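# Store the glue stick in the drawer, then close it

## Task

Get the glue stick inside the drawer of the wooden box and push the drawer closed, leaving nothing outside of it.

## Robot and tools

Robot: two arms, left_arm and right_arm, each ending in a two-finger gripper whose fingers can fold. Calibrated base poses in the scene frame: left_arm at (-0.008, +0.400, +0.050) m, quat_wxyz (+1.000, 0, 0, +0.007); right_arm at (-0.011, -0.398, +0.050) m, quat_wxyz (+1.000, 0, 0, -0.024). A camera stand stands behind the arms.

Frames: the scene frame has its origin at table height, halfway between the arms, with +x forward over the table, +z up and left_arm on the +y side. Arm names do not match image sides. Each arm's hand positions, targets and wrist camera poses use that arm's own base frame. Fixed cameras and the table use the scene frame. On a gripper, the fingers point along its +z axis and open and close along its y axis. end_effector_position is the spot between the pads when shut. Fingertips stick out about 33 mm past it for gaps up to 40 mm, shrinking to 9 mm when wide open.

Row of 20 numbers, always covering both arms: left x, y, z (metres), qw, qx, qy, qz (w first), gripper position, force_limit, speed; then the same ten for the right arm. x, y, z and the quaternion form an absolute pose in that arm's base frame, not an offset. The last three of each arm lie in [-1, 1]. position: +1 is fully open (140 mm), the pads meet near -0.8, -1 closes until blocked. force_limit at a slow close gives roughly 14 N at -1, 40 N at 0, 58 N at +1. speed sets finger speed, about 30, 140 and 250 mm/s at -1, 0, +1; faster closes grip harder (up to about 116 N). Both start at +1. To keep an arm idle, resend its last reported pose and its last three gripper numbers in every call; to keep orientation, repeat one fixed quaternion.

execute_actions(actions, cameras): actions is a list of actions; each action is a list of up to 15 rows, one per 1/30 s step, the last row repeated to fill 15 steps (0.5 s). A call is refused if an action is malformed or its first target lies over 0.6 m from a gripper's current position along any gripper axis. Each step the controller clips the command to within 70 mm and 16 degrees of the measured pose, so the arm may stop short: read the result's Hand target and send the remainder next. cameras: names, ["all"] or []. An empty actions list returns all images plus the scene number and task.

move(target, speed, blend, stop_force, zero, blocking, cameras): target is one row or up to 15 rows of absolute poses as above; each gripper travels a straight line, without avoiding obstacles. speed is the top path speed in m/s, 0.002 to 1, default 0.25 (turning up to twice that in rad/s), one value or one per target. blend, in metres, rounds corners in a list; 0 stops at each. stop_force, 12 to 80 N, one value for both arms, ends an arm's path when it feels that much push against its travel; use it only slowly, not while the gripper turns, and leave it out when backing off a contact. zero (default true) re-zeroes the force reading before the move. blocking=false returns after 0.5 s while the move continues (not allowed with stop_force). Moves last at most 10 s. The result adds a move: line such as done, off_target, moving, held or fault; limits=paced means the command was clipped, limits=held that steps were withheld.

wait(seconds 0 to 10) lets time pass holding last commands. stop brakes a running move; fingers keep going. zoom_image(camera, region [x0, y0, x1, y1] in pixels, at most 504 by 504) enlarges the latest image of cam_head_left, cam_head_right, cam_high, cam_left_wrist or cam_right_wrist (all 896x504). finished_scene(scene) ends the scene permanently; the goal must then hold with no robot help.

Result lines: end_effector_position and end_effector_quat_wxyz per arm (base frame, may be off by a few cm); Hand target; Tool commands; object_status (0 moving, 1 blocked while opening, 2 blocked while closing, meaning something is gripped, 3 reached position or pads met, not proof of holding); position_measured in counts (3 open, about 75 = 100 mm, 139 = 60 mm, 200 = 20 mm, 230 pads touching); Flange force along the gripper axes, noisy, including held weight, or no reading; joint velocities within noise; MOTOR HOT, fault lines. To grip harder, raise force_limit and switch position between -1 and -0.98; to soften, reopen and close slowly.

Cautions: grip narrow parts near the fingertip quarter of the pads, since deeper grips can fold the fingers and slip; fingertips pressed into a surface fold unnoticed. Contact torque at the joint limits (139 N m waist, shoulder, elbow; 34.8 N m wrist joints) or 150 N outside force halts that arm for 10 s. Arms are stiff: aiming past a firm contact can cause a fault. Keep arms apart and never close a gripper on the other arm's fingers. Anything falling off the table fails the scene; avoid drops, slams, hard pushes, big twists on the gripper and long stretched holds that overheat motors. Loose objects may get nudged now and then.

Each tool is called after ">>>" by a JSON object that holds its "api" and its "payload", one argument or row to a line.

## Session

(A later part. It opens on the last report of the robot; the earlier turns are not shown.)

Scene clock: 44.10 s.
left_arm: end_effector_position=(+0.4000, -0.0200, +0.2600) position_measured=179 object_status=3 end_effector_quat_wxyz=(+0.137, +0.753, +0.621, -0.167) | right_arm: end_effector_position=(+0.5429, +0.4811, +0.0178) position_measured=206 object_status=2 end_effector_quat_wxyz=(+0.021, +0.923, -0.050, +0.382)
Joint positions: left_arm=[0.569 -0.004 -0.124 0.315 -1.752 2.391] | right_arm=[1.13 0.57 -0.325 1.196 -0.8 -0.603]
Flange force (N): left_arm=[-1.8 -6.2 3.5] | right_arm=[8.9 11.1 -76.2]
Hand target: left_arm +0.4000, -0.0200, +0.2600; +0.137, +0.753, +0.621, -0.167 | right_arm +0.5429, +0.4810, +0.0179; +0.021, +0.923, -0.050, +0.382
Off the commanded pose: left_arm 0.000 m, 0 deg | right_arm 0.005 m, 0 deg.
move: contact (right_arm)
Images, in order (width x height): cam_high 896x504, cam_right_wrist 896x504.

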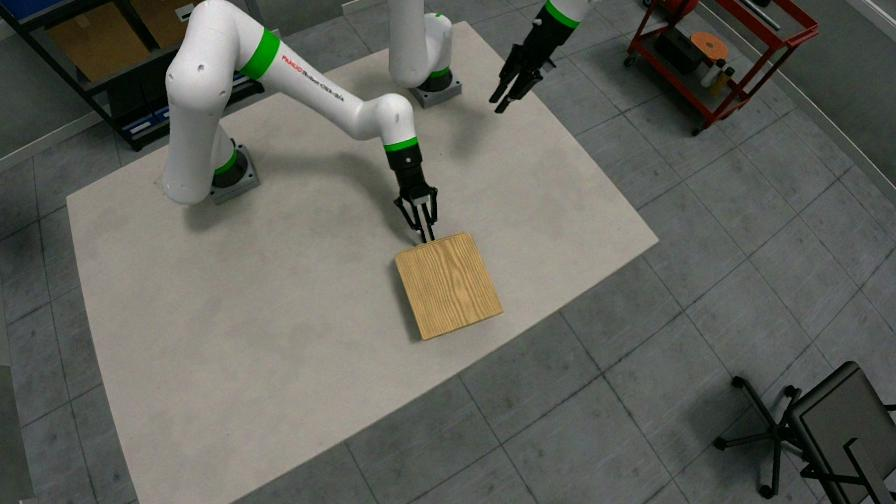

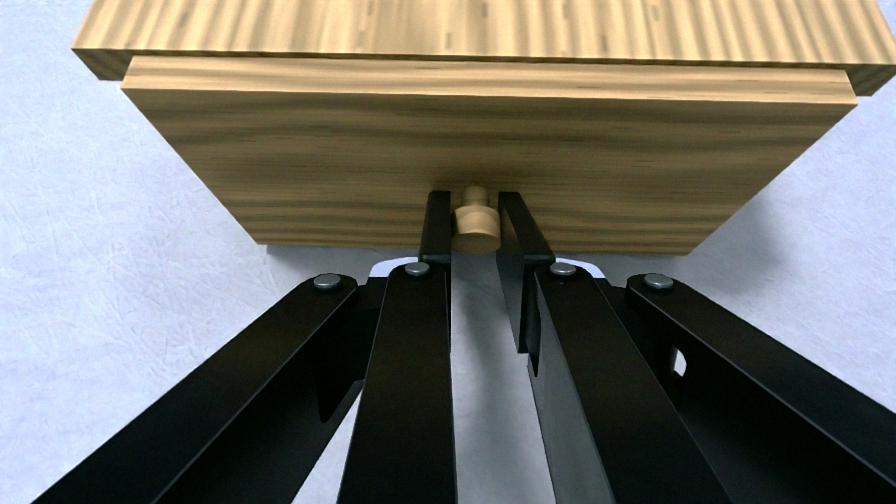

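>>> {"api": "move", "payload": {
  "target": [
    [0.40,-0.02,0.26,0.137,0.753,0.621,-0.167,-0.4,1,-1,0.5425,0.4811,0.0179,0.021,0.923,-0.050,0.382,-0.3,1,-0.5],
    [0.40,-0.02,0.26,0.137,0.753,0.621,-0.167,-0.4,1,-1,0.471,0.4889,0.09,0.021,0.923,-0.050,0.382,-0.3,1,-0.5],
    [0.40,-0.02,0.26,0.137,0.753,0.621,-0.167,-0.4,1,-1,0.381,0.45,0.26,0.021,0.923,-0.050,0.382,-0.3,1,-0.5]
  ],
  "speed": [0.05,0.12,0.3],
  "blend": [0,0.03,0],
  "cameras": ["cam_right_wrist","cam_high"]
}}

>>> {"api": "zoom_image", "payload": {
  "camera": "cam_right_wrist",
  "region": [200, 80, 600, 280]
}}

Scene clock: 46.90 s.
left_arm: end_effector_position=(+0.4000, -0.0200, +0.2600) position_measured=179 object_status=3 end_effector_quat_wxyz=(+0.137, +0.753, +0.621, -0.167) | right_arm: end_effector_position=(+0.3810, +0.4500, +0.2600) position_measured=167 object_status=3 end_effector_quat_wxyz=(+0.021, +0.923, -0.050, +0.382)
Joint positions: left_arm=[0.569 -0.004 -0.124 0.315 -1.752 2.391] | right_arm=[1.484 0.131 -0.267 0.821 -1.308 -0.303]
Flange force (N): left_arm=[-1.9 -5.8 3.5] | right_arm=[4.1 3.5 0.0]
Hand target: left_arm +0.4000, -0.0200, +0.2600; +0.137, +0.753, +0.621, -0.167 | right_arm +0.3810, +0.4500, +0.2600; +0.021, +0.923, -0.050, +0.382
Off the commanded pose: left_arm 0.000 m, 0 deg | right_arm 0.000 m, 0 deg.
move: done
Images, in order (width x height): cam_high 896x504, cam_right_wrist 896x504.

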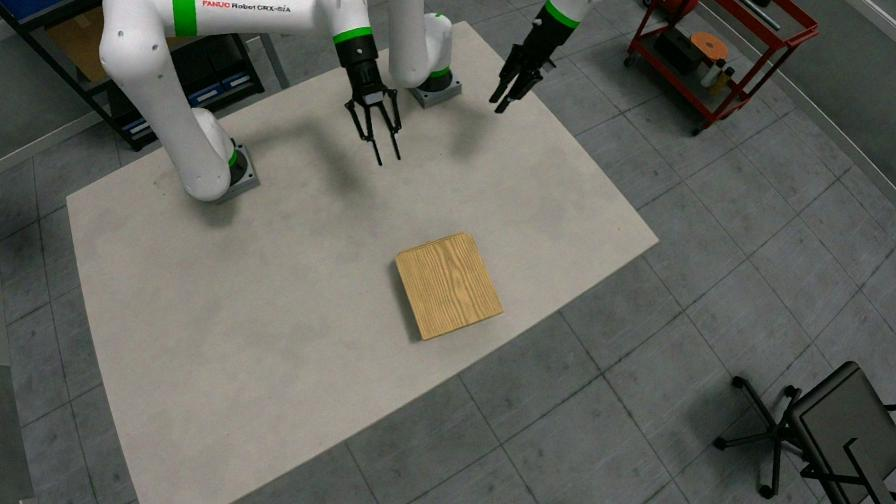

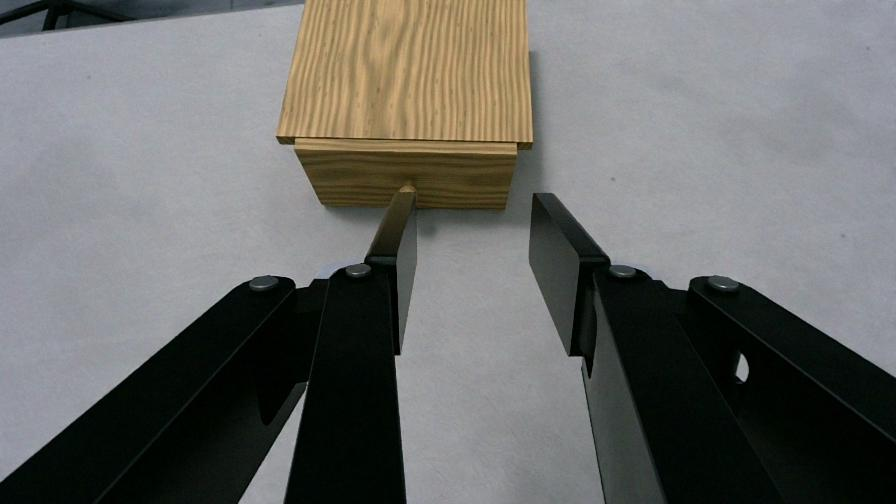

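Scaled by 1.260 from the camera's 896x504 image, which has a finer 1280x720 frame.

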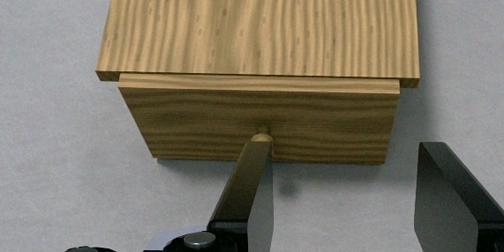

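>>> {"api": "finished_scene", "payload": {
  "scene": 2
}}

The scene is finished: the task was done.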